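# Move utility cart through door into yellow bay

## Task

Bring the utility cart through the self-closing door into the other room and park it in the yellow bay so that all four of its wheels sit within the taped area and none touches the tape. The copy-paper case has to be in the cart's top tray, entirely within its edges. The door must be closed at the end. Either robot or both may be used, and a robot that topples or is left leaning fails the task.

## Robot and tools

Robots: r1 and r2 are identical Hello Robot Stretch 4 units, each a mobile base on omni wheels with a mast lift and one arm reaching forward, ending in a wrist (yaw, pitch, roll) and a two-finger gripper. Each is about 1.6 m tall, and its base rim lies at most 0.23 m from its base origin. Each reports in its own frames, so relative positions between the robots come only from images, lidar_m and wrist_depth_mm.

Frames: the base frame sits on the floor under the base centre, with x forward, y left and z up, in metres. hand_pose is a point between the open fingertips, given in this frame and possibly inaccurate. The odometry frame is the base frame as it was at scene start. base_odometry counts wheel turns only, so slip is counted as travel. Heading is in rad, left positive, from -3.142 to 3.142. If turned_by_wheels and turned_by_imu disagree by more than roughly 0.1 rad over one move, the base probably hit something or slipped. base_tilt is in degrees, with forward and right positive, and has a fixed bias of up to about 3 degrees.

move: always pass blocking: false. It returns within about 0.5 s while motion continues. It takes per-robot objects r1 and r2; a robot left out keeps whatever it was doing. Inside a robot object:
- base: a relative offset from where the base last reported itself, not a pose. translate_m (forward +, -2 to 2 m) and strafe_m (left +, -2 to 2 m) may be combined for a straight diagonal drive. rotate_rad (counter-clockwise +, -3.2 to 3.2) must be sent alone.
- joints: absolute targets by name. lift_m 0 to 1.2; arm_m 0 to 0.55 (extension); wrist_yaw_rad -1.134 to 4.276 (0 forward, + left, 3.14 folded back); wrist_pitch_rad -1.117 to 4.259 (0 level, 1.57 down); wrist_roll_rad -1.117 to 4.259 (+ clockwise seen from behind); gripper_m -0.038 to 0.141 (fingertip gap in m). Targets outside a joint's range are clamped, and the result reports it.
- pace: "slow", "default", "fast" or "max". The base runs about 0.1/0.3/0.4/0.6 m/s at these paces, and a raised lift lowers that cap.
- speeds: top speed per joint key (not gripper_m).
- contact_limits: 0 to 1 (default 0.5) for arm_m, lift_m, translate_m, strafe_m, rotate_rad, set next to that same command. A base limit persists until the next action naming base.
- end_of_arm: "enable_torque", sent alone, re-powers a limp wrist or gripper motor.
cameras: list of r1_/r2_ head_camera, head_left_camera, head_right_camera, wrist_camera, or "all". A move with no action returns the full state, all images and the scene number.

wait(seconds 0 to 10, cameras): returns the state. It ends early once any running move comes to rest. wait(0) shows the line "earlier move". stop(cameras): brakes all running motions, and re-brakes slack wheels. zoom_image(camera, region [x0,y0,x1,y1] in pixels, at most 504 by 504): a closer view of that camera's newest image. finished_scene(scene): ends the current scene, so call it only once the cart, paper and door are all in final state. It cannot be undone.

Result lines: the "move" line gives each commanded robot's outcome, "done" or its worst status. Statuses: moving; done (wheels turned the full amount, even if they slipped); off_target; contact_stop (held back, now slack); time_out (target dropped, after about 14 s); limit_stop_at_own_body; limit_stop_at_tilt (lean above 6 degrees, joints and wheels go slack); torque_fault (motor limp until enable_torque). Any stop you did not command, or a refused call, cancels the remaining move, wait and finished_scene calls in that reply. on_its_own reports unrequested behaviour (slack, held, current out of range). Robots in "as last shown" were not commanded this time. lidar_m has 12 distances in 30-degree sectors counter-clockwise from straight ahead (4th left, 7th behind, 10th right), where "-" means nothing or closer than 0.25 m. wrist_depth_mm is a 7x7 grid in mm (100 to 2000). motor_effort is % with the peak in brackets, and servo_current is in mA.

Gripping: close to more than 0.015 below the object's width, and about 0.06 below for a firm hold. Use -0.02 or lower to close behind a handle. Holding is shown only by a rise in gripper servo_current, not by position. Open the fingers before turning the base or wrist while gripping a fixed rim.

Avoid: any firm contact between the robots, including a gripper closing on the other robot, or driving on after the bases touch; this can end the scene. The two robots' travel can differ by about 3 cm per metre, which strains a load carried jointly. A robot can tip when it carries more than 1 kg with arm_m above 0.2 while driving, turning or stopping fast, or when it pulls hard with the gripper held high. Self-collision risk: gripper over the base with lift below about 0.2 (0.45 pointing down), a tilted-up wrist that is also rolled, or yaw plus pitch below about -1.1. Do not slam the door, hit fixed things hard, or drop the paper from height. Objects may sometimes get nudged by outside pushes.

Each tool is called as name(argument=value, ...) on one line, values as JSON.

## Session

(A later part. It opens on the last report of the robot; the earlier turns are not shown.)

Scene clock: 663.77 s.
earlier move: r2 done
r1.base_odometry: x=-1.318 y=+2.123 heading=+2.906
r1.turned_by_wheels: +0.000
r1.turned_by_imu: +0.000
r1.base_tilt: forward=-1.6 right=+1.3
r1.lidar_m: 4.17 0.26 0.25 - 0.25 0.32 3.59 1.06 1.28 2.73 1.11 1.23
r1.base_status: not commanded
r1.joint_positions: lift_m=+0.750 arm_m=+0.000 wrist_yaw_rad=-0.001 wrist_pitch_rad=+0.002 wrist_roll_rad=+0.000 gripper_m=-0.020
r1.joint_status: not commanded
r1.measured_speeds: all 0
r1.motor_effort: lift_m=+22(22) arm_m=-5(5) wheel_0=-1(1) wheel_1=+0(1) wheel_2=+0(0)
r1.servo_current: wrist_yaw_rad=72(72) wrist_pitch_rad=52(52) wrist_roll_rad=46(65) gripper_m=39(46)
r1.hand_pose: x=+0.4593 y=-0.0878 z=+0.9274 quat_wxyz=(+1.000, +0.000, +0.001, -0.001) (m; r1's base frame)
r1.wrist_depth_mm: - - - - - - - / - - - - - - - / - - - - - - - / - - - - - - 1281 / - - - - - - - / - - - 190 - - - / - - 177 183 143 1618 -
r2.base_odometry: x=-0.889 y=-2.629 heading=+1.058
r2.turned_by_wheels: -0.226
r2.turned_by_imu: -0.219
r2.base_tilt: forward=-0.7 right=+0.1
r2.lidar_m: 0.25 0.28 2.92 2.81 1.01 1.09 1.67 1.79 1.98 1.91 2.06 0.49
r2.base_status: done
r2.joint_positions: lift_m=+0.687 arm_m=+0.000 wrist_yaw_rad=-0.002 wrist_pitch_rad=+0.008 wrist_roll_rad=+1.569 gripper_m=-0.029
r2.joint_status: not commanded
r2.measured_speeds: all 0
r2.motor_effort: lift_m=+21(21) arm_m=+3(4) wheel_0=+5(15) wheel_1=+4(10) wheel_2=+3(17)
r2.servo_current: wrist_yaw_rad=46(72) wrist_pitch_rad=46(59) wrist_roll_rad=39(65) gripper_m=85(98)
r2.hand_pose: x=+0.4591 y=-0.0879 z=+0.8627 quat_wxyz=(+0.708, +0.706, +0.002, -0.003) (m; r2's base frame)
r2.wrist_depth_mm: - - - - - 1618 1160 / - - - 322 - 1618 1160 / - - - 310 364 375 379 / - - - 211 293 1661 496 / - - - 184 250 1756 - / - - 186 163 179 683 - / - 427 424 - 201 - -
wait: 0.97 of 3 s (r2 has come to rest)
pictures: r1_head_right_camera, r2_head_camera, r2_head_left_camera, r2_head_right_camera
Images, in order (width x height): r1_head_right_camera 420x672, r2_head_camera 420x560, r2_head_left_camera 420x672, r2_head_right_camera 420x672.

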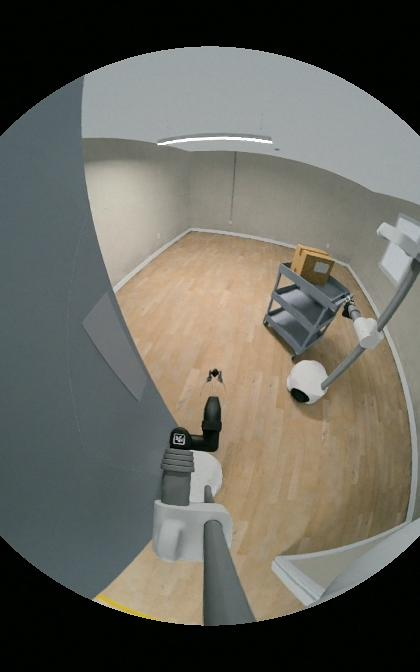

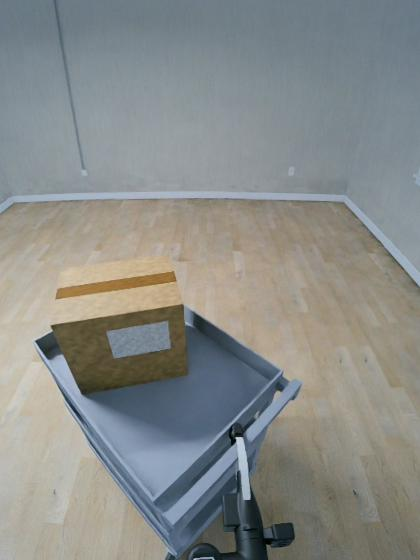

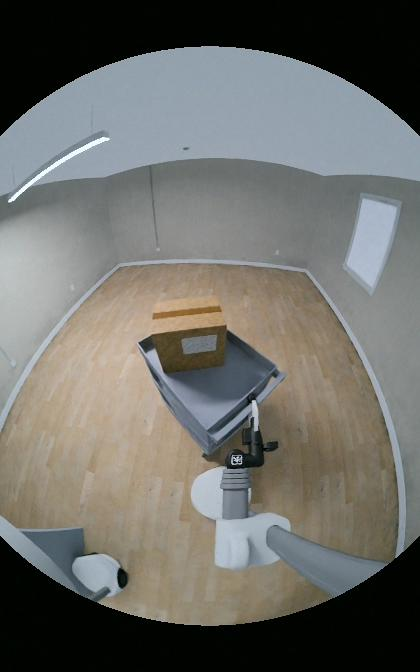

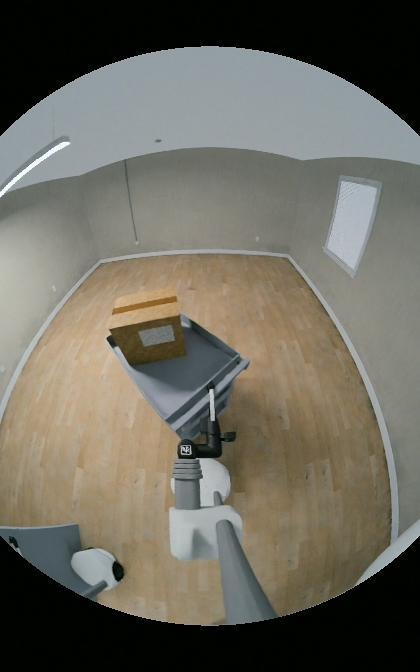

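move(blocking=false, r2={"base":{"translate_m":-0.8},"contact_limits":{"translate_m":0.4},"pace":"slow"})

wait(seconds=9, cameras=["r2_head_left_camera","r2_head_right_camera","r1_head_right_camera","r2_head_camera"])

Scene clock: 685.93 s.
move: r2 moving
r1: as last shown
r1.lidar_m: 4.16 0.25 0.25 - 0.25 0.32 3.57 1.06 1.29 2.74 1.08 1.20
r1.servo_current: wrist_yaw_rad=46(65) wrist_pitch_rad=39(52) wrist_roll_rad=52(72) gripper_m=46(46)
r1.wrist_depth_mm: - - - - - - - / - - - - - - - / - - - - - - - / - - - - - - 1205 / - - - - - - - / - - - 191 - - - / - - 178 183 143 1661 -
r2.base_odometry: x=-0.895 y=-2.640 heading=+1.058
r2.turned_by_wheels: +0.000
r2.turned_by_imu: +0.001
r2.base_tilt: forward=-0.7 right=+0.1
r2.lidar_m: 0.25 0.29 2.93 2.83 0.96 1.09 1.66 1.76 1.96 1.89 2.03 0.49
r2.base_status: translate_m moving
r2.joint_positions: lift_m=+0.687 arm_m=+0.000 wrist_yaw_rad=+0.000 wrist_pitch_rad=+0.008 wrist_roll_rad=+1.569 gripper_m=-0.029
r2.joint_status: not commanded
r2.measured_speeds: translate_m=-0.049 strafe_m=-0.001 rotate_rad=-0.001 lift_m=+0.000 arm_m=+0.000 wrist_yaw_rad=+0.007 wrist_pitch_rad=+0.000 wrist_roll_rad=+0.000
r2.motor_effort: lift_m=+21(21) arm_m=+4(4) wheel_0=-2(9) wheel_1=-7(7) wheel_2=+12(12)
r2.servo_current: wrist_yaw_rad=52(52) wrist_pitch_rad=52(52) wrist_roll_rad=46(52) gripper_m=91(98)
r2.contact_limits: translate_m 0.4
r2.hand_pose: x=+0.4592 y=-0.0875 z=+0.8627 quat_wxyz=(+0.708, +0.706, +0.003, -0.003) (m; r2's base frame)
r2.wrist_depth_mm: - - - - - 1661 1160 / - - - 317 - 1537 1160 / - - - 250 353 1464 427 / - - - 209 290 1661 496 / - - - 189 250 1808 - / - - 185 164 179 699 - / - 424 427 - 202 - -
pictures: none

Scene clock: 694.73 s.
earlier move: r2 done
r1.base_odometry: x=-1.318 y=+2.123 heading=+2.906
r1.turned_by_wheels: +0.000
r1.turned_by_imu: -0.001
r1.base_tilt: forward=-1.5 right=+1.3
r1.lidar_m: 4.17 0.26 0.25 - 0.25 0.30 3.57 1.07 1.29 0.65 0.90 1.28
r1.base_status: not commanded
r1.joint_positions: lift_m=+0.750 arm_m=+0.000 wrist_yaw_rad=-0.001 wrist_pitch_rad=+0.002 wrist_roll_rad=+0.000 gripper_m=-0.020
r1.joint_status: not commanded
r1.measured_speeds: all 0
r1.motor_effort: lift_m=+22(22) arm_m=-5(5) wheel_0=-1(1) wheel_1=+0(1) wheel_2=+0(0)
r1.servo_current: wrist_yaw_rad=59(78) wrist_pitch_rad=46(52) wrist_roll_rad=46(72) gripper_m=52(52)
r1.hand_pose: x=+0.4593 y=-0.0878 z=+0.9274 quat_wxyz=(+1.000, +0.000, +0.001, -0.001) (m; r1's base frame)
r1.wrist_depth_mm: - - - - - - - / - - - - - - - / - - - - - - - / - - - - - - - / - - - - - - - / - - - 191 - - - / - - 177 183 143 - -
r2.base_odometry: x=-1.282 y=-3.326 heading=+1.058
r2.turned_by_wheels: +0.000
r2.turned_by_imu: +0.000
r2.base_tilt: forward=-0.6 right=+0.0
r2.lidar_m: 0.38 0.41 0.84 0.67 0.67 4.00 0.88 0.94 1.36 1.87 1.96 0.45
r2.base_status: done
r2.joint_positions: lift_m=+0.687 arm_m=+0.000 wrist_yaw_rad=+0.000 wrist_pitch_rad=+0.008 wrist_roll_rad=+1.569 gripper_m=-0.029
r2.joint_status: not commanded
r2.measured_speeds: all 0
r2.motor_effort: lift_m=+21(21) arm_m=+4(4) wheel_0=-4(11) wheel_1=-4(8) wheel_2=+5(14)
r2.servo_current: wrist_yaw_rad=46(65) wrist_pitch_rad=52(59) wrist_roll_rad=46(59) gripper_m=91(98)
r2.contact_limits: translate_m 0.4
r2.hand_pose: x=+0.4593 y=-0.0873 z=+0.8627 quat_wxyz=(+0.708, +0.706, +0.003, -0.003) (m; r2's base frame)
r2.wrist_depth_mm: - - - 172 232 1618 1160 / - - - 171 234 1618 - / - - 569 171 233 809 - / - 473 466 231 231 831 - / - - 500 171 231 842 - / - - 186 170 178 - - / - - - - 230 544 -
wait: 8.80 of 9 s (r2 has come to rest)
pictures: r1_head_right_camera, r2_head_camera, r2_head_left_camera, r2_head_right_camera
Images, in order (width x height): r1_head_right_camera 420x672, r2_head_camera 420x560, r2_head_left_camera 420x672, r2_head_right_camera 420x672.

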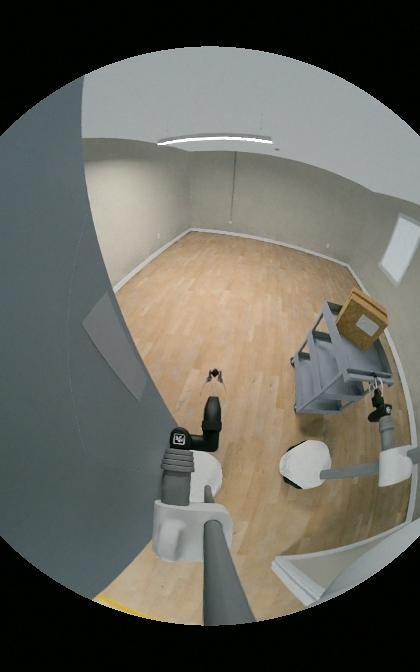

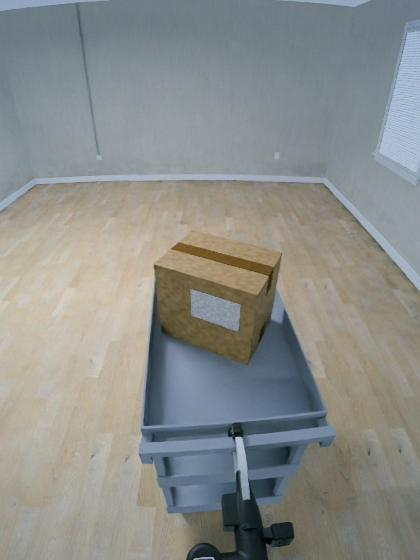

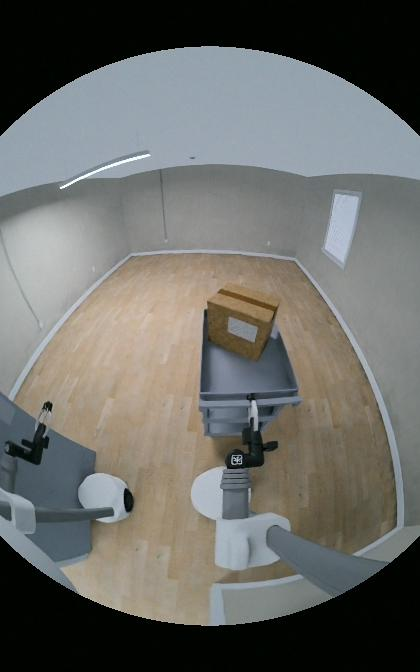

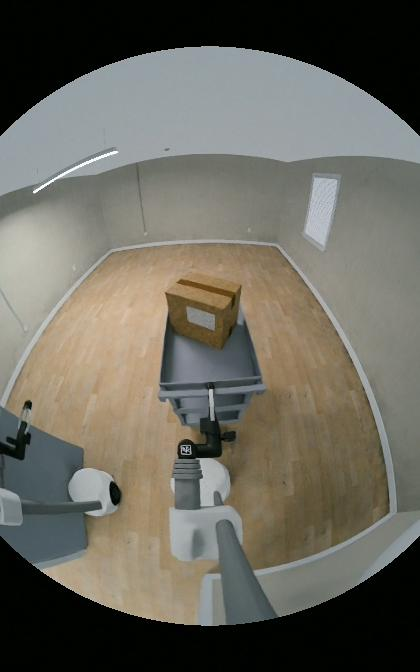

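move(blocking=false, r2={"base":{"translate_m":-0.15,"strafe_m":0.32},"contact_limits":{"translate_m":0.4},"pace":"slow"})

wait(seconds=6, cameras=["r2_head_left_camera","r2_head_right_camera"])

Scene clock: 706.07 s.
move: r2 moving
r1: as last shown
r1.turned_by_imu: +0.000
r1.lidar_m: 4.18 0.25 0.25 - 0.25 0.32 3.58 1.05 1.32 0.63 0.92 1.29
r1.servo_current: wrist_yaw_rad=52(52) wrist_pitch_rad=46(52) wrist_roll_rad=59(59) gripper_m=39(46)
r1.wrist_depth_mm: - - - - - - - / - - - - - - - / - - - - - - - / - - - - - - - / - - - - - - - / - - - 191 - - - / - - 178 183 144 - -
r2.base_odometry: x=-1.294 y=-3.326 heading=+1.058
r2.turned_by_wheels: +0.000
r2.turned_by_imu: +0.000
r2.base_tilt: forward=-0.7 right=+0.1
r2.lidar_m: 0.39 0.41 0.88 0.65 0.67 3.95 0.88 0.92 1.32 1.88 1.99 0.45
r2.base_status: translate_m moving; strafe_m moving
r2.joint_positions: lift_m=+0.687 arm_m=+0.000 wrist_yaw_rad=-0.001 wrist_pitch_rad=+0.008 wrist_roll_rad=+1.569 gripper_m=-0.029
r2.joint_status: not commanded
r2.measured_speeds: translate_m=-0.020 strafe_m=+0.044 rotate_rad=-0.001 lift_m=+0.000 arm_m=+0.000 wrist_yaw_rad=-0.010 wrist_pitch_rad=+0.000 wrist_roll_rad=+0.000
r2.motor_effort: lift_m=+21(21) arm_m=+4(4) wheel_0=-9(13) wheel_1=+6(7) wheel_2=+7(9)
r2.servo_current: wrist_yaw_rad=52(52) wrist_pitch_rad=46(52) wrist_roll_rad=46(59) gripper_m=85(91)
r2.contact_limits: translate_m 0.4
r2.hand_pose: x=+0.4592 y=-0.0877 z=+0.8627 quat_wxyz=(+0.708, +0.706, +0.003, -0.003) (m; r2's base frame)
r2.wrist_depth_mm: - - - 173 233 1618 1138 / - - - 172 234 1618 - / - - 569 172 233 820 - / - 469 466 232 232 831 - / - - 504 171 231 842 - / - - 186 170 178 - - / - - - - 231 1576 -
pictures: none

Scene clock: 710.37 s.
earlier move: r2 done
r1.base_odometry: x=-1.318 y=+2.123 heading=+2.906
r1.turned_by_wheels: +0.000
r1.turned_by_imu: +0.000
r1.base_tilt: forward=-1.6 right=+1.3
r1.lidar_m: 4.17 0.25 0.25 - 0.25 0.31 3.56 1.06 0.33 0.33 0.44 5.12
r1.base_status: not commanded
r1.joint_positions: lift_m=+0.750 arm_m=+0.000 wrist_yaw_rad=-0.001 wrist_pitch_rad=+0.002 wrist_roll_rad=+0.000 gripper_m=-0.020
r1.joint_status: not commanded
r1.measured_speeds: all 0
r1.motor_effort: lift_m=+22(22) arm_m=-5(5) wheel_0=-1(1) wheel_1=+0(1) wheel_2=+0(0)
r1.servo_current: wrist_yaw_rad=39(78) wrist_pitch_rad=33(52) wrist_roll_rad=52(78) gripper_m=46(52)
r1.hand_pose: x=+0.4593 y=-0.0878 z=+0.9274 quat_wxyz=(+1.000, +0.000, +0.001, -0.001) (m; r1's base frame)
r1.wrist_depth_mm: - - - - - - - / - - - - - - - / - - - - - - - / - - - - - - - / - - - - - - - / - - - 191 - - - / - - 178 183 143 - -
r2.base_odometry: x=-1.634 y=-3.300 heading=+1.058
r2.turned_by_wheels: +0.000
r2.turned_by_imu: -0.001
r2.base_tilt: forward=-0.7 right=+0.1
r2.lidar_m: 0.43 3.50 0.48 0.34 0.35 0.99 3.78 0.80 1.10 2.16 2.33 0.34
r2.base_status: done
r2.joint_positions: lift_m=+0.687 arm_m=+0.000 wrist_yaw_rad=-0.002 wrist_pitch_rad=+0.008 wrist_roll_rad=+1.569 gripper_m=-0.029
r2.joint_status: not commanded
r2.measured_speeds: all 0
r2.motor_effort: lift_m=+21(21) arm_m=+4(4) wheel_0=-5(16) wheel_1=+3(8) wheel_2=+5(9)
r2.servo_current: wrist_yaw_rad=52(65) wrist_pitch_rad=52(59) wrist_roll_rad=46(65) gripper_m=91(104)
r2.contact_limits: translate_m 0.4
r2.hand_pose: x=+0.4591 y=-0.0880 z=+0.8627 quat_wxyz=(+0.708, +0.706, +0.002, -0.003) (m; r2's base frame)
r2.wrist_depth_mm: - 347 355 - 143 - - / - 424 421 - 160 - - / - - 535 105 177 - - / - - - 115 194 - - / - - - 132 220 1576 500 / - - 187 153 177 1464 466 / - - - - 351 349 402
wait: 4.30 of 6 s (r2 has come to rest)
pictures: r2_head_left_camera, r2_head_right_camera
Images, in order (width x height): r2_head_left_camera 420x672, r2_head_right_camera 420x672.

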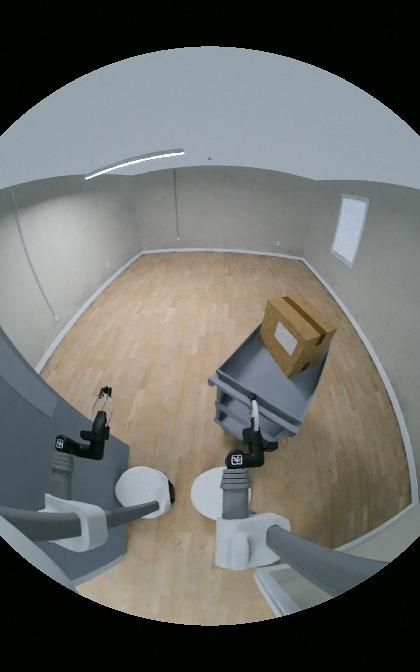

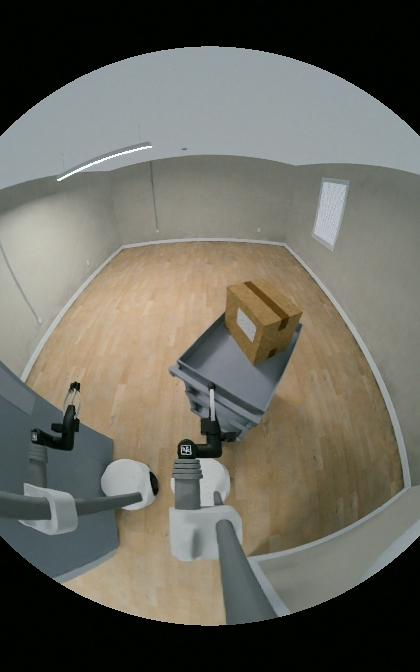

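move(blocking=false, r2={"base":{"translate_m":-0.55},"contact_limits":{"translate_m":0.3},"pace":"slow"})

wait(seconds=7, cameras=["r2_head_left_camera","r2_head_right_camera","r1_head_right_camera"])

Scene clock: 724.33 s.
move: r2 moving
r1: as last shown
r1.lidar_m: 4.18 0.25 0.25 - 0.25 0.32 3.58 1.05 0.35 0.31 0.64 5.16
r1.motor_effort: lift_m=+21(22) arm_m=-5(5) wheel_0=-1(1) wheel_1=+0(0) wheel_2=+0(0)
r1.servo_current: wrist_yaw_rad=39(59) wrist_pitch_rad=39(46) wrist_roll_rad=52(65) gripper_m=46(46)
r2.base_odometry: x=-1.640 y=-3.311 heading=+1.058
r2.turned_by_wheels: +0.000
r2.turned_by_imu: +0.000
r2.base_tilt: forward=-0.6 right=+0.1
r2.lidar_m: 0.45 3.51 0.44 0.32 0.33 0.97 3.71 0.78 1.07 2.19 2.33 0.34
r2.base_status: translate_m moving
r2.joint_positions: lift_m=+0.687 arm_m=+0.000 wrist_yaw_rad=-0.002 wrist_pitch_rad=+0.008 wrist_roll_rad=+1.569 gripper_m=-0.029
r2.joint_status: not commanded
r2.measured_speeds: translate_m=-0.048 strafe_m=+0.000 rotate_rad=+0.003 lift_m=+0.000 arm_m=+0.000 wrist_yaw_rad=+0.000 wrist_pitch_rad=+0.000 wrist_roll_rad=+0.000
r2.motor_effort: lift_m=+21(21) arm_m=+4(4) wheel_0=-8(12) wheel_1=-7(8) wheel_2=+11(11)
r2.servo_current: wrist_yaw_rad=39(59) wrist_pitch_rad=46(59) wrist_roll_rad=46(52) gripper_m=85(104)
r2.contact_limits: translate_m 0.3
r2.hand_pose: x=+0.4591 y=-0.0880 z=+0.8627 quat_wxyz=(+0.708, +0.706, +0.002, -0.003) (m; r2's base frame)
r2.wrist_depth_mm: - 345 349 - 142 - - / - 424 424 - 160 - - / - - 544 104 177 - - / - - - 116 195 - - / - - - 132 219 1576 496 / - - 187 153 178 1618 462 / - - - - 359 349 364
pictures: none

Scene clock: 730.60 s.
earlier move: r2 done
r1.base_odometry: x=-1.318 y=+2.123 heading=+2.906
r1.turned_by_wheels: +0.000
r1.turned_by_imu: +0.000
r1.base_tilt: forward=-1.6 right=+1.3
r1.lidar_m: 4.13 0.26 0.25 - 0.25 0.31 3.59 0.53 0.51 0.40 0.70 5.17
r1.base_status: not commanded
r1.joint_positions: lift_m=+0.750 arm_m=+0.000 wrist_yaw_rad=-0.001 wrist_pitch_rad=+0.002 wrist_roll_rad=+0.000 gripper_m=-0.020
r1.joint_status: not commanded
r1.measured_speeds: all 0
r1.motor_effort: lift_m=+21(22) arm_m=-5(5) wheel_0=-1(1) wheel_1=+0(1) wheel_2=+0(0)
r1.servo_current: wrist_yaw_rad=39(72) wrist_pitch_rad=39(52) wrist_roll_rad=46(65) gripper_m=46(52)
r1.hand_pose: x=+0.4593 y=-0.0878 z=+0.9274 quat_wxyz=(+1.000, +0.000, +0.001, -0.001) (m; r1's base frame)
r1.wrist_depth_mm: - - - - - - - / - - - - - - - / - - - - - - - / - - - - - - - / - - - - - - - / - - - 191 - - - / - - 178 183 144 - -
r2.base_odometry: x=-1.904 y=-3.779 heading=+1.058
r2.turned_by_wheels: +0.000
r2.turned_by_imu: +0.002
r2.base_tilt: forward=-0.7 right=+0.0
r2.lidar_m: 0.42 0.49 0.49 0.66 0.70 3.21 3.15 0.40 0.35 0.90 2.29 0.33
r2.base_status: done
r2.joint_positions: lift_m=+0.687 arm_m=+0.000 wrist_yaw_rad=+0.000 wrist_pitch_rad=+0.008 wrist_roll_rad=+1.569 gripper_m=-0.029
r2.joint_status: not commanded
r2.measured_speeds: all 0
r2.motor_effort: lift_m=+21(21) arm_m=+4(4) wheel_0=-1(12) wheel_1=-5(9) wheel_2=+7(13)
r2.servo_current: wrist_yaw_rad=59(59) wrist_pitch_rad=52(59) wrist_roll_rad=46(65) gripper_m=85(104)
r2.contact_limits: translate_m 0.3
r2.hand_pose: x=+0.4593 y=-0.0873 z=+0.8627 quat_wxyz=(+0.708, +0.706, +0.003, -0.003) (m; r2's base frame)
r2.wrist_depth_mm: - 349 355 - 143 - - / - 418 418 - 160 - - / - - 539 102 173 - - / - - - 116 194 - - / - - - 132 218 1576 500 / - - 187 152 177 1499 469 / - - - - 351 349 404
wait: 6.27 of 7 s (r2 has come to rest)
pictures: r1_head_right_camera, r2_head_left_camera, r2_head_right_camera
Images, in order (width x height): r1_head_right_camera 420x672, r2_head_left_camera 420x672, r2_head_right_camera 420x672.

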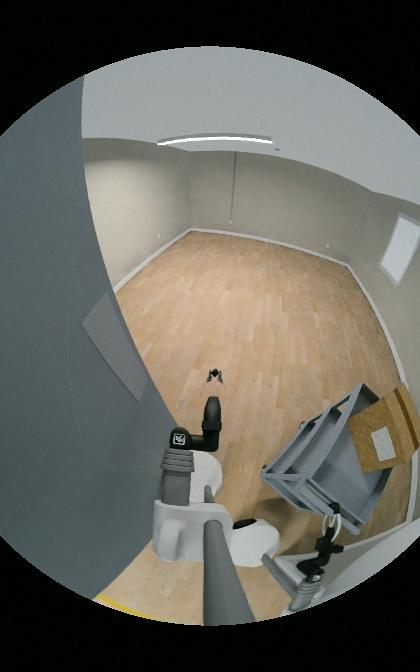

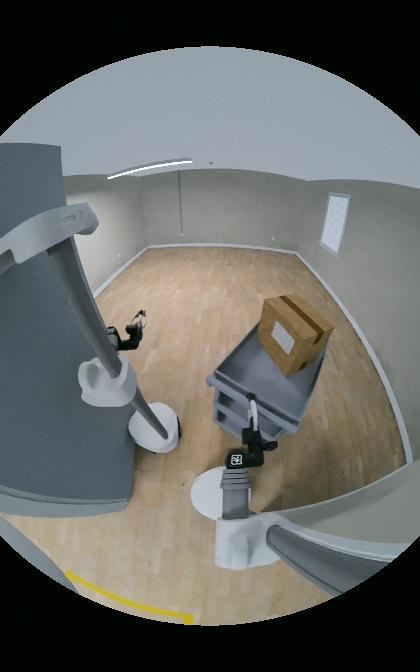

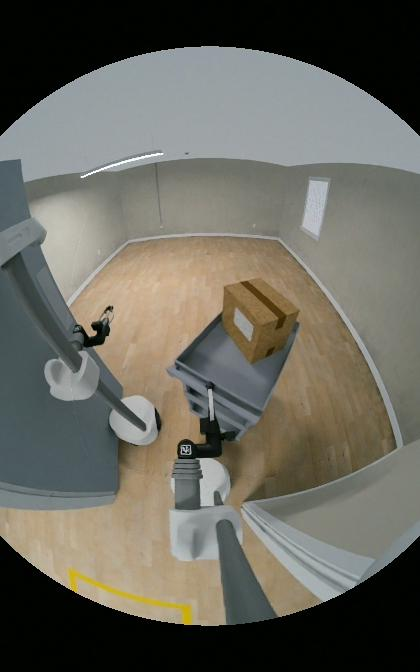

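move(blocking=false, r2={"base":{"rotate_rad":-0.45},"pace":"slow"})

wait(seconds=3, cameras=["r2_head_left_camera","r2_head_camera","r1_head_right_camera"])

Scene clock: 739.20 s.
move: r2 moving
r1: as last shown
r1.lidar_m: 4.15 0.26 0.25 - 0.25 0.32 3.58 0.50 0.55 0.44 0.73 5.15
r1.motor_effort: lift_m=+22(22) arm_m=-5(5) wheel_0=-1(1) wheel_1=+0(1) wheel_2=+0(0)
r1.servo_current: wrist_yaw_rad=39(65) wrist_pitch_rad=46(52) wrist_roll_rad=33(59) gripper_m=39(46)
r1.wrist_depth_mm: - - - - - - - / - - - - - - - / - - - - - - - / - - - - - - - / - - - - - - - / - - - 190 - - - / - - 177 183 143 - -
r2.base_odometry: x=-1.904 y=-3.779 heading=+0.934
r2.turned_by_wheels: -0.124
r2.turned_by_imu: -0.120
r2.base_tilt: forward=-0.7 right=+0.1
r2.lidar_m: 0.42 0.52 0.51 0.66 0.68 3.34 3.14 3.22 0.36 0.60 2.19 0.36
r2.base_status: rotate_rad moving
r2.joint_positions: lift_m=+0.687 arm_m=+0.000 wrist_yaw_rad=+0.008 wrist_pitch_rad=+0.008 wrist_roll_rad=+1.569 gripper_m=-0.029
r2.joint_status: not commanded
r2.measured_speeds: translate_m=+0.000 strafe_m=-0.001 rotate_rad=-0.496 lift_m=+0.000 arm_m=+0.000 wrist_yaw_rad=+0.000 wrist_pitch_rad=+0.000 wrist_roll_rad=+0.000
r2.motor_effort: lift_m=+21(21) arm_m=+4(4) wheel_0=+15(18) wheel_1=+9(10) wheel_2=+12(12)
r2.servo_current: wrist_yaw_rad=59(59) wrist_pitch_rad=46(65) wrist_roll_rad=39(59) gripper_m=98(98)
r2.hand_pose: x=+0.4600 y=-0.0850 z=+0.8627 quat_wxyz=(+0.708, +0.706, +0.006, +0.000) (m; r2's base frame)
r2.wrist_depth_mm: - 410 407 105 160 - - / - 392 392 114 172 - - / - 517 477 120 186 - - / - - 603 131 201 - - / - - - 144 219 1708 - / - - - 162 179 1576 477 / - - - - 259 1537 1160
pictures: none

Scene clock: 740.33 s.
earlier move: r2 done
r1.base_odometry: x=-1.318 y=+2.123 heading=+2.906
r1.turned_by_wheels: +0.000
r1.turned_by_imu: +0.000
r1.base_tilt: forward=-1.6 right=+1.3
r1.lidar_m: 4.14 0.25 0.25 - 0.25 0.32 3.57 0.51 0.55 0.58 0.83 5.14
r1.base_status: not commanded
r1.joint_positions: lift_m=+0.750 arm_m=+0.000 wrist_yaw_rad=-0.001 wrist_pitch_rad=+0.002 wrist_roll_rad=+0.000 gripper_m=-0.020
r1.joint_status: not commanded
r1.measured_speeds: all 0
r1.motor_effort: lift_m=+22(22) arm_m=-5(5) wheel_0=+0(1) wheel_1=+0(1) wheel_2=+0(0)
r1.servo_current: wrist_yaw_rad=39(65) wrist_pitch_rad=46(52) wrist_roll_rad=33(65) gripper_m=46(52)
r1.hand_pose: x=+0.4593 y=-0.0878 z=+0.9274 quat_wxyz=(+1.000, +0.000, +0.001, -0.001) (m; r1's base frame)
r1.wrist_depth_mm: - - - - - - - / - - - - - - - / - - - - - - - / - - - - - - - / - - - - - - - / - - - 190 - - - / - - 178 183 144 - -
r2.base_odometry: x=-1.903 y=-3.779 heading=+0.610
r2.turned_by_wheels: -0.325
r2.turned_by_imu: -0.316
r2.base_tilt: forward=-0.6 right=+0.0
r2.lidar_m: 0.39 0.38 0.51 0.50 0.68 0.77 3.14 3.10 0.35 0.36 1.44 0.43
r2.base_status: done
r2.joint_positions: lift_m=+0.687 arm_m=+0.000 wrist_yaw_rad=+0.002 wrist_pitch_rad=+0.008 wrist_roll_rad=+1.569 gripper_m=-0.029
r2.joint_status: not commanded
r2.measured_speeds: all 0
r2.motor_effort: lift_m=+21(21) arm_m=+4(4) wheel_0=+4(18) wheel_1=+4(10) wheel_2=+7(12)
r2.servo_current: wrist_yaw_rad=52(59) wrist_pitch_rad=52(65) wrist_roll_rad=39(59) gripper_m=91(98)
r2.hand_pose: x=+0.4594 y=-0.0869 z=+0.8627 quat_wxyz=(+0.708, +0.706, +0.003, -0.002) (m; r2's base frame)
r2.wrist_depth_mm: - - - 181 246 1618 1160 / - - - 180 243 1708 517 / - - - 177 239 788 - / - - 466 234 236 842 - / - - 488 173 233 820 - / - - 186 170 178 809 - / - - 574 - 228 - -
wait: 1.13 of 3 s (r2 has come to rest)
pictures: r1_head_right_camera, r2_head_camera, r2_head_left_camera
Images, in order (width x height): r1_head_right_camera 420x672, r2_head_camera 420x560, r2_head_left_camera 420x672.

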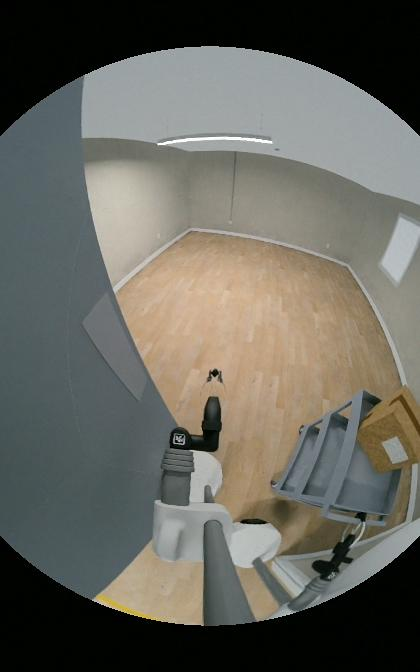

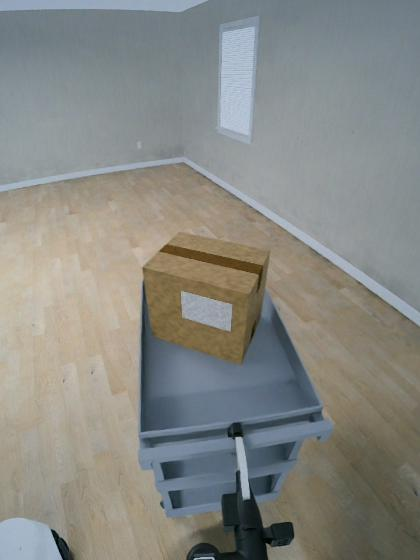

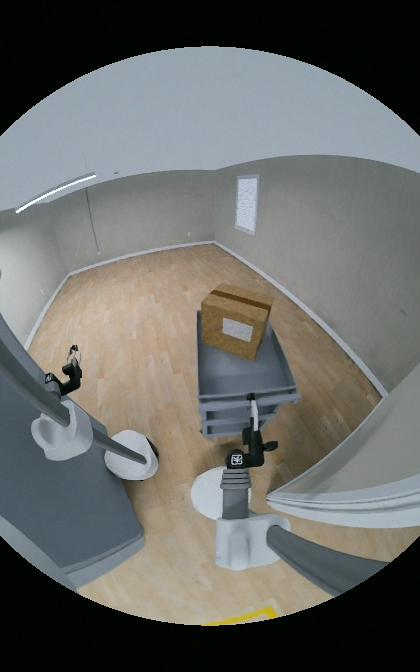

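move(blocking=false, r2={"base":{"translate_m":-0.7},"contact_limits":{"translate_m":0.3},"pace":"slow"})

wait(seconds=8.5, cameras=["r2_head_left_camera","r2_head_camera","r1_head_right_camera"])

Scene clock: 751.90 s.
move: r2 moving
r1: as last shown
r1.lidar_m: 4.17 0.26 0.25 - 0.25 0.33 3.55 0.51 0.55 0.56 0.82 5.15
r1.motor_effort: lift_m=+21(22) arm_m=-5(5) wheel_0=-1(1) wheel_1=+0(1) wheel_2=+0(0)
r1.servo_current: wrist_yaw_rad=65(65) wrist_pitch_rad=33(46) wrist_roll_rad=39(65) gripper_m=39(46)
r1.wrist_depth_mm: - - - - - - - / - - - - - - - / - - - - - - - / - - - - - - - / - - - - - - - / - - - 191 - - - / - - 177 184 143 - -
r2.base_odometry: x=-1.913 y=-3.786 heading=+0.610
r2.turned_by_wheels: +0.000
r2.turned_by_imu: +0.000
r2.base_tilt: forward=-0.7 right=+0.1
r2.lidar_m: 0.37 0.38 0.50 0.49 0.66 0.79 3.15 3.11 0.38 0.34 1.32 0.43
r2.base_status: translate_m moving
r2.joint_positions: lift_m=+0.687 arm_m=+0.000 wrist_yaw_rad=+0.002 wrist_pitch_rad=+0.008 wrist_roll_rad=+1.569 gripper_m=-0.029
r2.joint_status: not commanded
r2.measured_speeds: translate_m=-0.049 strafe_m=+0.000 rotate_rad=+0.001 lift_m=+0.000 arm_m=+0.000 wrist_yaw_rad=+0.000 wrist_pitch_rad=+0.000 wrist_roll_rad=+0.000
r2.motor_effort: lift_m=+21(21) arm_m=+4(4) wheel_0=-4(10) wheel_1=-6(7) wheel_2=+13(14)
r2.servo_current: wrist_yaw_rad=46(52) wrist_pitch_rad=46(52) wrist_roll_rad=52(52) gripper_m=85(91)
r2.contact_limits: translate_m 0.3
r2.hand_pose: x=+0.4594 y=-0.0869 z=+0.8627 quat_wxyz=(+0.708, +0.706, +0.003, -0.002) (m; r2's base frame)
r2.wrist_depth_mm: - - - 180 243 1618 1138 / - - - 179 240 1661 544 / - - 640 177 239 798 - / - - 466 234 234 831 - / - - 492 173 233 831 - / - - 186 171 179 - - / - - 574 - 228 - -
pictures: none

Scene clock: 759.67 s.
earlier move: r2 done
r1.base_odometry: x=-1.318 y=+2.123 heading=+2.906
r1.turned_by_wheels: +0.000
r1.turned_by_imu: +0.000
r1.base_tilt: forward=-1.6 right=+1.3
r1.lidar_m: 4.16 0.26 0.25 - 0.25 0.32 0.70 0.58 0.61 2.72 3.14 5.14
r1.base_status: not commanded
r1.joint_positions: lift_m=+0.750 arm_m=+0.000 wrist_yaw_rad=-0.001 wrist_pitch_rad=+0.002 wrist_roll_rad=+0.000 gripper_m=-0.020
r1.joint_status: not commanded
r1.measured_speeds: all 0
r1.motor_effort: lift_m=+22(22) arm_m=-5(5) wheel_0=-1(1) wheel_1=+1(1) wheel_2=+0(0)
r1.servo_current: wrist_yaw_rad=46(65) wrist_pitch_rad=39(52) wrist_roll_rad=59(72) gripper_m=39(52)
r1.hand_pose: x=+0.4593 y=-0.0878 z=+0.9274 quat_wxyz=(+1.000, +0.000, +0.001, -0.001) (m; r1's base frame)
r1.wrist_depth_mm: - - - - - - - / - - - - - - - / - - - - - - - / - - - - - - - / - - - - - - - / - - - 191 - - - / - - 177 183 143 - -
r2.base_odometry: x=-2.477 y=-4.179 heading=+0.610
r2.turned_by_wheels: +0.000
r2.turned_by_imu: +0.000
r2.base_tilt: forward=-0.7 right=+0.0
r2.lidar_m: 0.38 0.45 0.54 0.52 2.31 2.52 2.51 2.48 2.68 2.47 0.89 0.41
r2.base_status: done
r2.joint_positions: lift_m=+0.687 arm_m=+0.000 wrist_yaw_rad=+0.002 wrist_pitch_rad=+0.008 wrist_roll_rad=+1.569 gripper_m=-0.029
r2.joint_status: not commanded
r2.measured_speeds: all 0
r2.motor_effort: lift_m=+21(21) arm_m=-4(4) wheel_0=-1(13) wheel_1=-4(9) wheel_2=+7(15)
r2.servo_current: wrist_yaw_rad=46(65) wrist_pitch_rad=52(59) wrist_roll_rad=39(65) gripper_m=85(98)
r2.contact_limits: translate_m 0.3
r2.hand_pose: x=+0.4595 y=-0.0868 z=+0.8627 quat_wxyz=(+0.708, +0.706, +0.004, -0.002) (m; r2's base frame)
r2.wrist_depth_mm: - - - 144 201 741 - / - - 517 148 207 - - / - 452 442 153 213 809 - / - - 492 158 220 831 - / - - 564 165 228 - - / - - 187 168 179 544 - / - - - - 243 1618 480
wait: 7.77 of 8.5 s (r2 has come to rest)
pictures: r1_head_right_camera, r2_head_camera, r2_head_left_camera
Images, in order (width x height): r1_head_right_camera 420x672, r2_head_camera 420x560, r2_head_left_camera 420x672.

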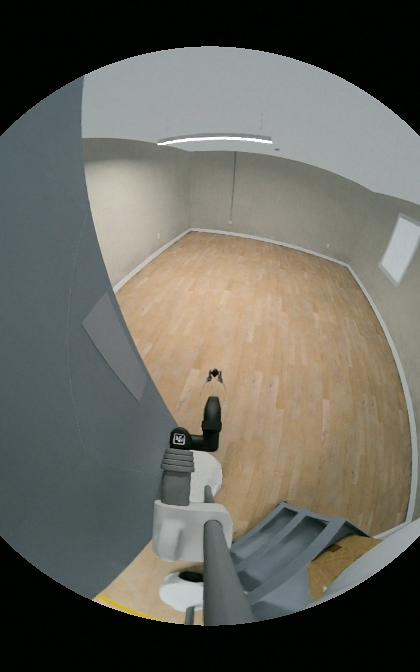

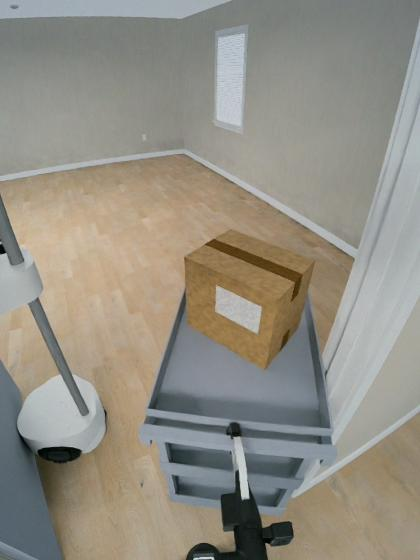

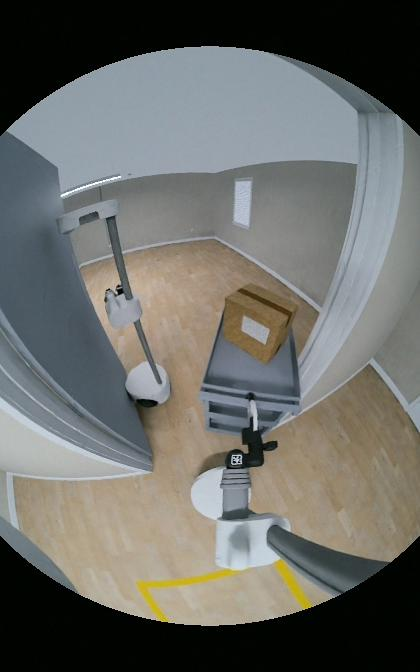

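move(blocking=false, r2={"base":{"translate_m":-0.55,"strafe_m":0.13},"contact_limits":{"translate_m":0.3},"pace":"slow"})

wait(seconds=7, cameras=["r2_head_left_camera","r2_head_camera","r2_head_right_camera"])

Scene clock: 766.57 s.
move: r2 moving
r1: as last shown
r1.base_tilt: forward=-1.6 right=+1.2
r1.lidar_m: 4.17 0.25 0.25 - 0.25 0.32 0.71 0.57 0.62 2.73 3.14 5.16
r1.motor_effort: lift_m=+22(22) arm_m=-5(5) wheel_0=-1(1) wheel_1=+0(1) wheel_2=+0(0)
r1.servo_current: wrist_yaw_rad=39(65) wrist_pitch_rad=46(46) wrist_roll_rad=52(65) gripper_m=46(46)
r1.wrist_depth_mm: - - - - - - - / - - - - - - - / - - - - - - - / - - - - - - - / - - - - - - - / - - - 191 - - - / - - 177 183 144 - -
r2.base_odometry: x=-2.489 y=-4.184 heading=+0.610
r2.turned_by_wheels: +0.000
r2.turned_by_imu: +0.000
r2.base_tilt: forward=-0.7 right=+0.1
r2.lidar_m: 0.41 0.46 0.55 0.54 2.30 2.54 2.52 2.48 2.68 2.47 0.88 0.41
r2.base_status: translate_m moving; strafe_m moving
r2.joint_positions: lift_m=+0.687 arm_m=+0.000 wrist_yaw_rad=+0.002 wrist_pitch_rad=+0.008 wrist_roll_rad=+1.569 gripper_m=-0.029
r2.joint_status: not commanded
r2.measured_speeds: translate_m=-0.050 strafe_m=+0.011 rotate_rad=-0.003 lift_m=+0.000 arm_m=+0.000 wrist_yaw_rad=+0.000 wrist_pitch_rad=+0.000 wrist_roll_rad=+0.000
r2.motor_effort: lift_m=+21(21) arm_m=-4(4) wheel_0=-6(8) wheel_1=-5(7) wheel_2=+13(13)
r2.servo_current: wrist_yaw_rad=39(59) wrist_pitch_rad=52(59) wrist_roll_rad=59(59) gripper_m=91(91)
r2.contact_limits: translate_m 0.3
r2.hand_pose: x=+0.4595 y=-0.0868 z=+0.8627 quat_wxyz=(+0.708, +0.706, +0.004, -0.002) (m; r2's base frame)
r2.wrist_depth_mm: - - - 146 202 1499 - / - - 525 150 208 - - / - 449 436 154 214 809 - / - - 484 158 220 831 - / - - 564 166 229 - - / - - 186 169 178 - - / - - - - 242 1576 484
pictures: none

Scene clock: 772.97 s.
earlier move: r2 done
r1.base_odometry: x=-1.318 y=+2.123 heading=+2.906
r1.turned_by_wheels: +0.000
r1.turned_by_imu: +0.000
r1.base_tilt: forward=-1.6 right=+1.3
r1.lidar_m: 4.16 0.25 0.25 - 0.25 0.33 0.52 0.63 1.31 2.73 3.14 5.15
r1.base_status: not commanded
r1.joint_positions: lift_m=+0.750 arm_m=+0.000 wrist_yaw_rad=-0.001 wrist_pitch_rad=+0.002 wrist_roll_rad=+0.000 gripper_m=-0.020
r1.joint_status: not commanded
r1.measured_speeds: all 0
r1.motor_effort: lift_m=+21(22) arm_m=-5(5) wheel_0=+0(2) wheel_1=+0(1) wheel_2=+0(0)
r1.servo_current: wrist_yaw_rad=39(78) wrist_pitch_rad=46(59) wrist_roll_rad=39(72) gripper_m=46(52)
r1.hand_pose: x=+0.4593 y=-0.0878 z=+0.9274 quat_wxyz=(+1.000, +0.000, +0.001, -0.001) (m; r1's base frame)
r1.wrist_depth_mm: - - - - - - - / - - - - - - - / - - - - - - - / - - - - - - - / - - - - - - - / - - - 191 - - - / - - 178 183 143 - -
r2.base_odometry: x=-3.003 y=-4.387 heading=+0.609
r2.turned_by_wheels: +0.000
r2.turned_by_imu: -0.002
r2.base_tilt: forward=-0.6 right=+0.1
r2.lidar_m: 0.37 0.40 0.83 1.26 1.99 2.16 2.07 2.03 2.22 2.79 2.09 0.42
r2.base_status: done
r2.joint_positions: lift_m=+0.687 arm_m=+0.000 wrist_yaw_rad=-0.001 wrist_pitch_rad=+0.008 wrist_roll_rad=+1.569 gripper_m=-0.029
r2.joint_status: not commanded
r2.measured_speeds: all 0
r2.motor_effort: lift_m=+21(21) arm_m=-4(4) wheel_0=-7(15) wheel_1=-6(8) wheel_2=+4(13)
r2.servo_current: wrist_yaw_rad=39(65) wrist_pitch_rad=46(59) wrist_roll_rad=59(65) gripper_m=85(98)
r2.contact_limits: translate_m 0.3
r2.hand_pose: x=+0.4593 y=-0.0876 z=+0.8627 quat_wxyz=(+0.708, +0.706, +0.003, -0.003) (m; r2's base frame)
r2.wrist_depth_mm: - - - 182 245 - - / - - - 180 242 1756 - / - - - 178 239 798 - / - - 466 234 236 842 - / - - 488 174 232 831 - / - - 186 170 178 - - / - 1182 574 - 227 - -
wait: 6.40 of 7 s (r2 has come to rest)
pictures: r2_head_camera, r2_head_left_camera, r2_head_right_camera
Images, in order (width x height): r2_head_camera 420x560, r2_head_left_camera 420x672, r2_head_right_camera 420x672.

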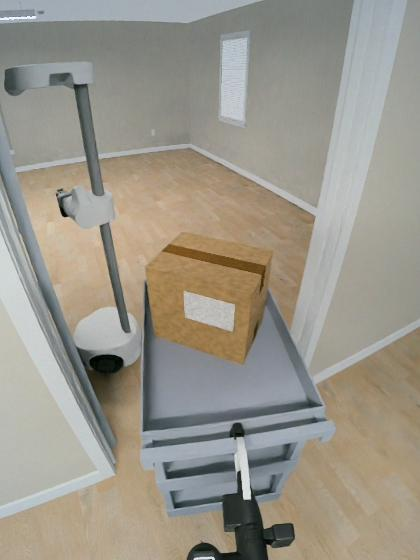

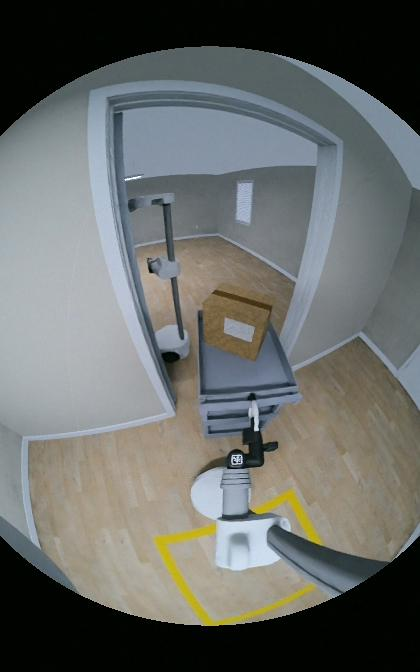

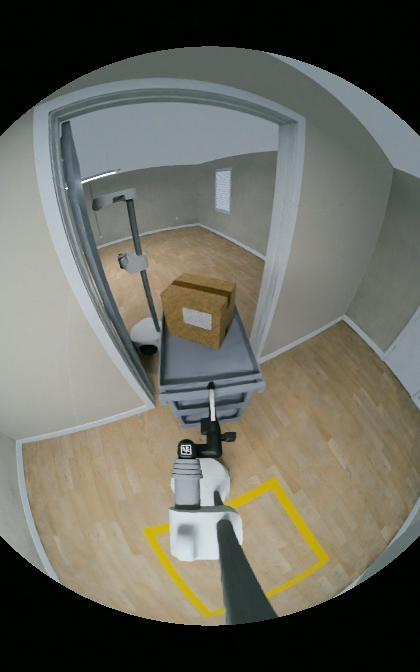

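move(blocking=false, r2={"base":{"translate_m":-0.8},"contact_limits":{"translate_m":0.3},"pace":"slow"})

wait(seconds=9.5, cameras=["r2_head_left_camera","r2_head_camera","r2_head_right_camera"])

Scene clock: 785.43 s.
move: r2 moving
r1: as last shown
r1.lidar_m: 4.17 0.25 0.25 - 0.25 0.32 0.54 0.65 1.27 2.74 3.18 5.15
r1.motor_effort: lift_m=+22(22) arm_m=-5(5) wheel_0=-1(1) wheel_1=+0(0) wheel_2=+0(0)
r1.servo_current: wrist_yaw_rad=46(52) wrist_pitch_rad=46(59) wrist_roll_rad=26(65) gripper_m=46(46)
r1.wrist_depth_mm: - - - - - - - / - - - - - - - / - - - - - - - / - - - - - - - / - - - - - - - / - - - 190 - - - / - - 177 183 143 - -
r2.base_odometry: x=-3.013 y=-4.395 heading=+0.609
r2.turned_by_wheels: +0.000
r2.turned_by_imu: +0.000
r2.base_tilt: forward=-0.6 right=+0.1
r2.lidar_m: 0.37 0.38 0.84 1.27 1.96 2.13 2.05 2.02 2.19 2.81 2.15 0.42
r2.base_status: translate_m moving
r2.joint_positions: lift_m=+0.687 arm_m=+0.000 wrist_yaw_rad=-0.001 wrist_pitch_rad=+0.008 wrist_roll_rad=+1.569 gripper_m=-0.029
r2.joint_status: not commanded
r2.measured_speeds: translate_m=-0.049 strafe_m=+0.000 rotate_rad=-0.001 lift_m=+0.000 arm_m=+0.000 wrist_yaw_rad=+0.000 wrist_pitch_rad=+0.000 wrist_roll_rad=+0.000
r2.motor_effort: lift_m=+21(21) arm_m=-4(4) wheel_0=-7(12) wheel_1=-6(9) wheel_2=+11(11)
r2.servo_current: wrist_yaw_rad=46(59) wrist_pitch_rad=52(52) wrist_roll_rad=59(59) gripper_m=85(91)
r2.contact_limits: translate_m 0.3
r2.hand_pose: x=+0.4593 y=-0.0876 z=+0.8627 quat_wxyz=(+0.708, +0.706, +0.003, -0.003) (m; r2's base frame)
r2.wrist_depth_mm: - - - 182 246 - - / - - - 180 242 1618 517 / - - - 178 239 809 - / - - 466 233 236 842 - / - - 488 174 234 831 - / - - 186 170 179 - - / - 145 569 - 228 - -
pictures: none

Scene clock: 794.20 s.
earlier move: r2 done
r1.base_odometry: x=-1.318 y=+2.123 heading=+2.906
r1.turned_by_wheels: +0.000
r1.turned_by_imu: -0.001
r1.base_tilt: forward=-1.6 right=+1.3
r1.lidar_m: 4.16 0.25 0.25 - 0.25 0.32 1.59 1.06 1.30 2.72 3.14 5.15
r1.base_status: not commanded
r1.joint_positions: lift_m=+0.750 arm_m=+0.000 wrist_yaw_rad=-0.001 wrist_pitch_rad=+0.002 wrist_roll_rad=+0.000 gripper_m=-0.020
r1.joint_status: not commanded
r1.measured_speeds: all 0
r1.motor_effort: lift_m=+22(22) arm_m=-5(5) wheel_0=+0(1) wheel_1=+0(1) wheel_2=+0(0)
r1.servo_current: wrist_yaw_rad=26(72) wrist_pitch_rad=46(59) wrist_roll_rad=52(72) gripper_m=46(52)
r1.hand_pose: x=+0.4593 y=-0.0878 z=+0.9274 quat_wxyz=(+1.000, +0.000, +0.001, -0.001) (m; r1's base frame)
r1.wrist_depth_mm: - - - - - - - / - - - - - - - / - - - - - - - / - - - - - - - / - - - - - - - / - - - 191 - - - / - - 178 183 143 - -
r2.base_odometry: x=-3.658 y=-4.845 heading=+0.609
r2.turned_by_wheels: +0.000
r2.turned_by_imu: +0.004
r2.base_tilt: forward=-0.6 right=+0.1
r2.lidar_m: 0.25 0.26 1.64 1.68 1.66 1.70 1.33 1.30 1.42 2.15 3.02 0.48
r2.base_status: done
r2.joint_positions: lift_m=+0.687 arm_m=+0.000 wrist_yaw_rad=+0.005 wrist_pitch_rad=+0.008 wrist_roll_rad=+1.569 gripper_m=-0.029
r2.joint_status: not commanded
r2.measured_speeds: all 0
r2.motor_effort: lift_m=+21(21) arm_m=-4(4) wheel_0=+1(12) wheel_1=-4(9) wheel_2=+7(14)
r2.servo_current: wrist_yaw_rad=46(65) wrist_pitch_rad=52(59) wrist_roll_rad=46(59) gripper_m=91(98)
r2.contact_limits: translate_m 0.3
r2.hand_pose: x=+0.4597 y=-0.0861 z=+0.8627 quat_wxyz=(+0.708, +0.706, +0.004, -0.001) (m; r2's base frame)
r2.wrist_depth_mm: - - - - - 1537 1138 / - - - 317 - 1537 1182 / 1661 - - 317 364 375 375 / - - - 220 297 1708 477 / - - - 186 253 1808 - / - - 183 164 179 661 - / - - 421 - 206 - -
wait: 8.77 of 9.5 s (r2 has come to rest)
pictures: r2_head_camera, r2_head_left_camera, r2_head_right_camera
Images, in order (width x height): r2_head_camera 420x560, r2_head_left_camera 420x672, r2_head_right_camera 420x672.

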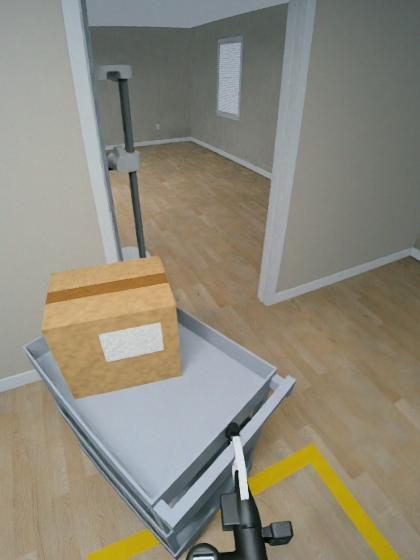

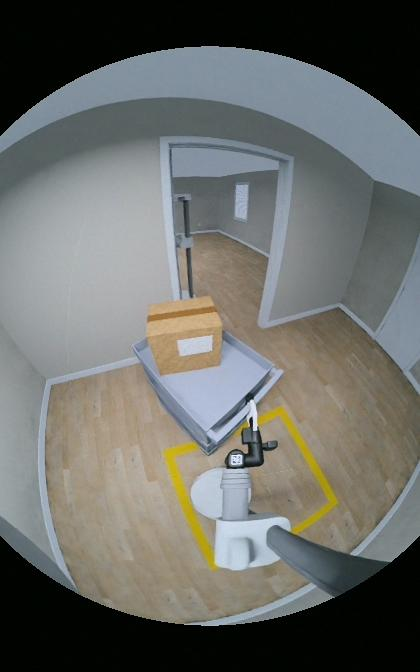

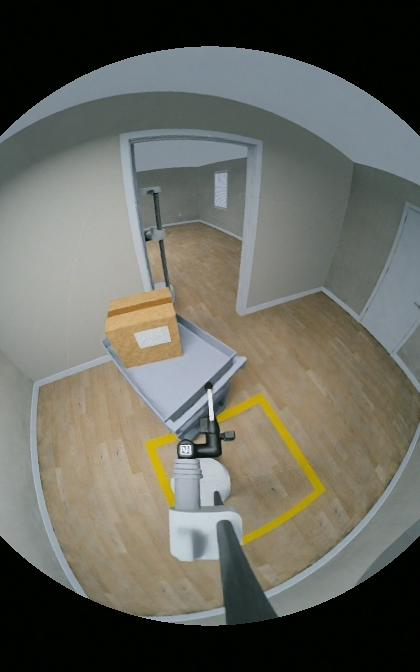

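move(blocking=false, r2={"base":{"translate_m":-0.45,"strafe_m":-0.22},"contact_limits":{"translate_m":0.3},"pace":"slow"}, r1={"base":{"translate_m":0.9},"contact_limits":{"translate_m":0.4},"pace":"slow"})

wait(seconds=7)

wait(seconds=5, cameras=["r2_head_left_camera","r2_head_camera","r2_head_right_camera","r1_head_left_camera"])

Scene clock: 809.40 s.
move: r1 moving; r2 moving
r1.base_odometry: x=-1.330 y=+2.126 heading=+2.906
r1.turned_by_wheels: +0.000
r1.turned_by_imu: +0.000
r1.base_tilt: forward=-1.6 right=+1.3
r1.lidar_m: 4.15 0.26 0.25 - 0.25 0.31 1.60 1.07 1.32 2.74 3.16 5.12
r1.base_status: translate_m moving
r1.joint_positions: lift_m=+0.750 arm_m=+0.000 wrist_yaw_rad=-0.001 wrist_pitch_rad=+0.002 wrist_roll_rad=+0.000 gripper_m=-0.020
r1.joint_status: not commanded
r1.measured_speeds: translate_m=+0.048 strafe_m=+0.000 rotate_rad=-0.001 lift_m=+0.000 arm_m=+0.000 wrist_yaw_rad=+0.000 wrist_pitch_rad=+0.000 wrist_roll_rad=+0.000
r1.motor_effort: lift_m=+22(22) arm_m=-5(5) wheel_0=+2(5) wheel_1=+9(11) wheel_2=-7(7)
r1.servo_current: wrist_yaw_rad=59(59) wrist_pitch_rad=33(52) wrist_roll_rad=33(65) gripper_m=39(46)
r1.contact_limits: translate_m 0.4
r1.hand_pose: x=+0.4593 y=-0.0878 z=+0.9274 quat_wxyz=(+1.000, +0.000, +0.001, -0.001) (m; r1's base frame)
r1.wrist_depth_mm: - - - - - - - / - - - - - - - / - - - - - - - / - - - - - - - / - - - - - - - / - - - 191 - - - / - - 177 183 143 - -
r2.base_odometry: x=-3.665 y=-4.857 heading=+0.610
r2.turned_by_wheels: +0.001
r2.turned_by_imu: +0.001
r2.base_tilt: forward=-0.7 right=+0.0
r2.lidar_m: 0.25 0.29 1.64 1.68 1.67 1.66 1.30 1.27 1.39 2.13 3.03 0.48
r2.base_status: translate_m moving; strafe_m moving
r2.joint_positions: lift_m=+0.687 arm_m=+0.000 wrist_yaw_rad=+0.007 wrist_pitch_rad=+0.008 wrist_roll_rad=+1.569 gripper_m=-0.029
r2.joint_status: not commanded
r2.measured_speeds: translate_m=-0.049 strafe_m=-0.024 rotate_rad=-0.001 lift_m=+0.000 arm_m=+0.000 wrist_yaw_rad=+0.010 wrist_pitch_rad=+0.000 wrist_roll_rad=+0.000
r2.motor_effort: lift_m=+21(21) arm_m=-4(4) wheel_0=+1(3) wheel_1=-8(9) wheel_2=+15(16)
r2.servo_current: wrist_yaw_rad=46(65) wrist_pitch_rad=46(52) wrist_roll_rad=46(52) gripper_m=91(91)
r2.contact_limits: translate_m 0.3
r2.hand_pose: x=+0.4599 y=-0.0854 z=+0.8627 quat_wxyz=(+0.708, +0.706, +0.005, +0.000) (m; r2's base frame)
r2.wrist_depth_mm: - - - - - 1537 1160 / - - - 314 - 1537 1160 / 1708 - - 315 362 373 379 / - - - 213 297 1708 480 / - - - 186 253 1756 - / - - 183 166 179 691 - / - 144 421 - 206 - -
pictures: none

Scene clock: 813.87 s.
earlier move: r1 contact_stop; r2 moving
r1.base_odometry: x=-1.690 y=+2.219 heading=+2.933
r1.turned_by_wheels: +0.027
r1.turned_by_imu: +0.027
r1.base_tilt: forward=-1.6 right=+1.3
r1.lidar_m: 3.78 2.22 1.91 1.91 0.25 0.31 - 1.38 2.15 2.81 3.32 4.77
r1.base_status: translate_m contact_stop (by the wheels' count: +0.385 of +0.900)
r1.joint_positions: lift_m=+0.750 arm_m=+0.000 wrist_yaw_rad=-0.001 wrist_pitch_rad=+0.002 wrist_roll_rad=+0.000 gripper_m=-0.020
r1.joint_status: not commanded
r1.measured_speeds: all 0
r1.on_its_own: the wheels are slack since a contact_stop
r1.motor_effort: lift_m=+22(22) arm_m=-5(5) wheel_0=+0(9) wheel_1=+0(26) wheel_2=+0(10)
r1.servo_current: wrist_yaw_rad=52(72) wrist_pitch_rad=39(52) wrist_roll_rad=52(72) gripper_m=46(52)
r1.contact_limits: translate_m 0.4
r1.hand_pose: x=+0.4592 y=-0.0878 z=+0.9274 quat_wxyz=(+1.000, +0.000, +0.001, -0.001) (m; r1's base frame)
r1.wrist_depth_mm: - - - - - - - / - - - - - - - / - - - - - - - / - - - - - - - / - - - - - - - / - - - 191 - - - / - - 178 182 143 - -
r2.base_odometry: x=-3.877 y=-5.240 heading=+0.610
r2.turned_by_wheels: +0.000
r2.turned_by_imu: +0.004
r2.base_tilt: forward=-0.7 right=+0.1
r2.lidar_m: 0.25 0.26 0.70 1.72 1.69 1.09 0.87 0.83 0.94 1.42 3.02 0.53
r2.base_status: translate_m moving; strafe_m moving
r2.joint_positions: lift_m=+0.687 arm_m=+0.000 wrist_yaw_rad=+0.011 wrist_pitch_rad=+0.008 wrist_roll_rad=+1.569 gripper_m=-0.029
r2.joint_status: not commanded
r2.measured_speeds: translate_m=-0.090 strafe_m=-0.044 rotate_rad=-0.003 lift_m=+0.000 arm_m=+0.000 wrist_yaw_rad=+0.000 wrist_pitch_rad=+0.000 wrist_roll_rad=+0.000
r2.motor_effort: lift_m=+21(21) arm_m=-4(4) wheel_0=-1(8) wheel_1=-5(9) wheel_2=+12(16)
r2.servo_current: wrist_yaw_rad=65(78) wrist_pitch_rad=52(59) wrist_roll_rad=46(65) gripper_m=98(98)
r2.contact_limits: translate_m 0.3
r2.hand_pose: x=+0.4603 y=-0.0842 z=+0.8627 quat_wxyz=(+0.708, +0.706, +0.007, +0.001) (m; r2's base frame)
r2.wrist_depth_mm: - - - - - 1661 1138 / - - - - - 1661 1182 / - - - 359 - 1576 1118 / 1863 - - 248 379 1499 394 / 1808 - - 189 271 1708 480 / 1708 - - 153 178 1576 544 / - 137 - - 196 132 -
wait: 4.47 of 7 s (r1 has come to rest)
pictures: none

not run: a stop that you did not command came earlier in this reply.


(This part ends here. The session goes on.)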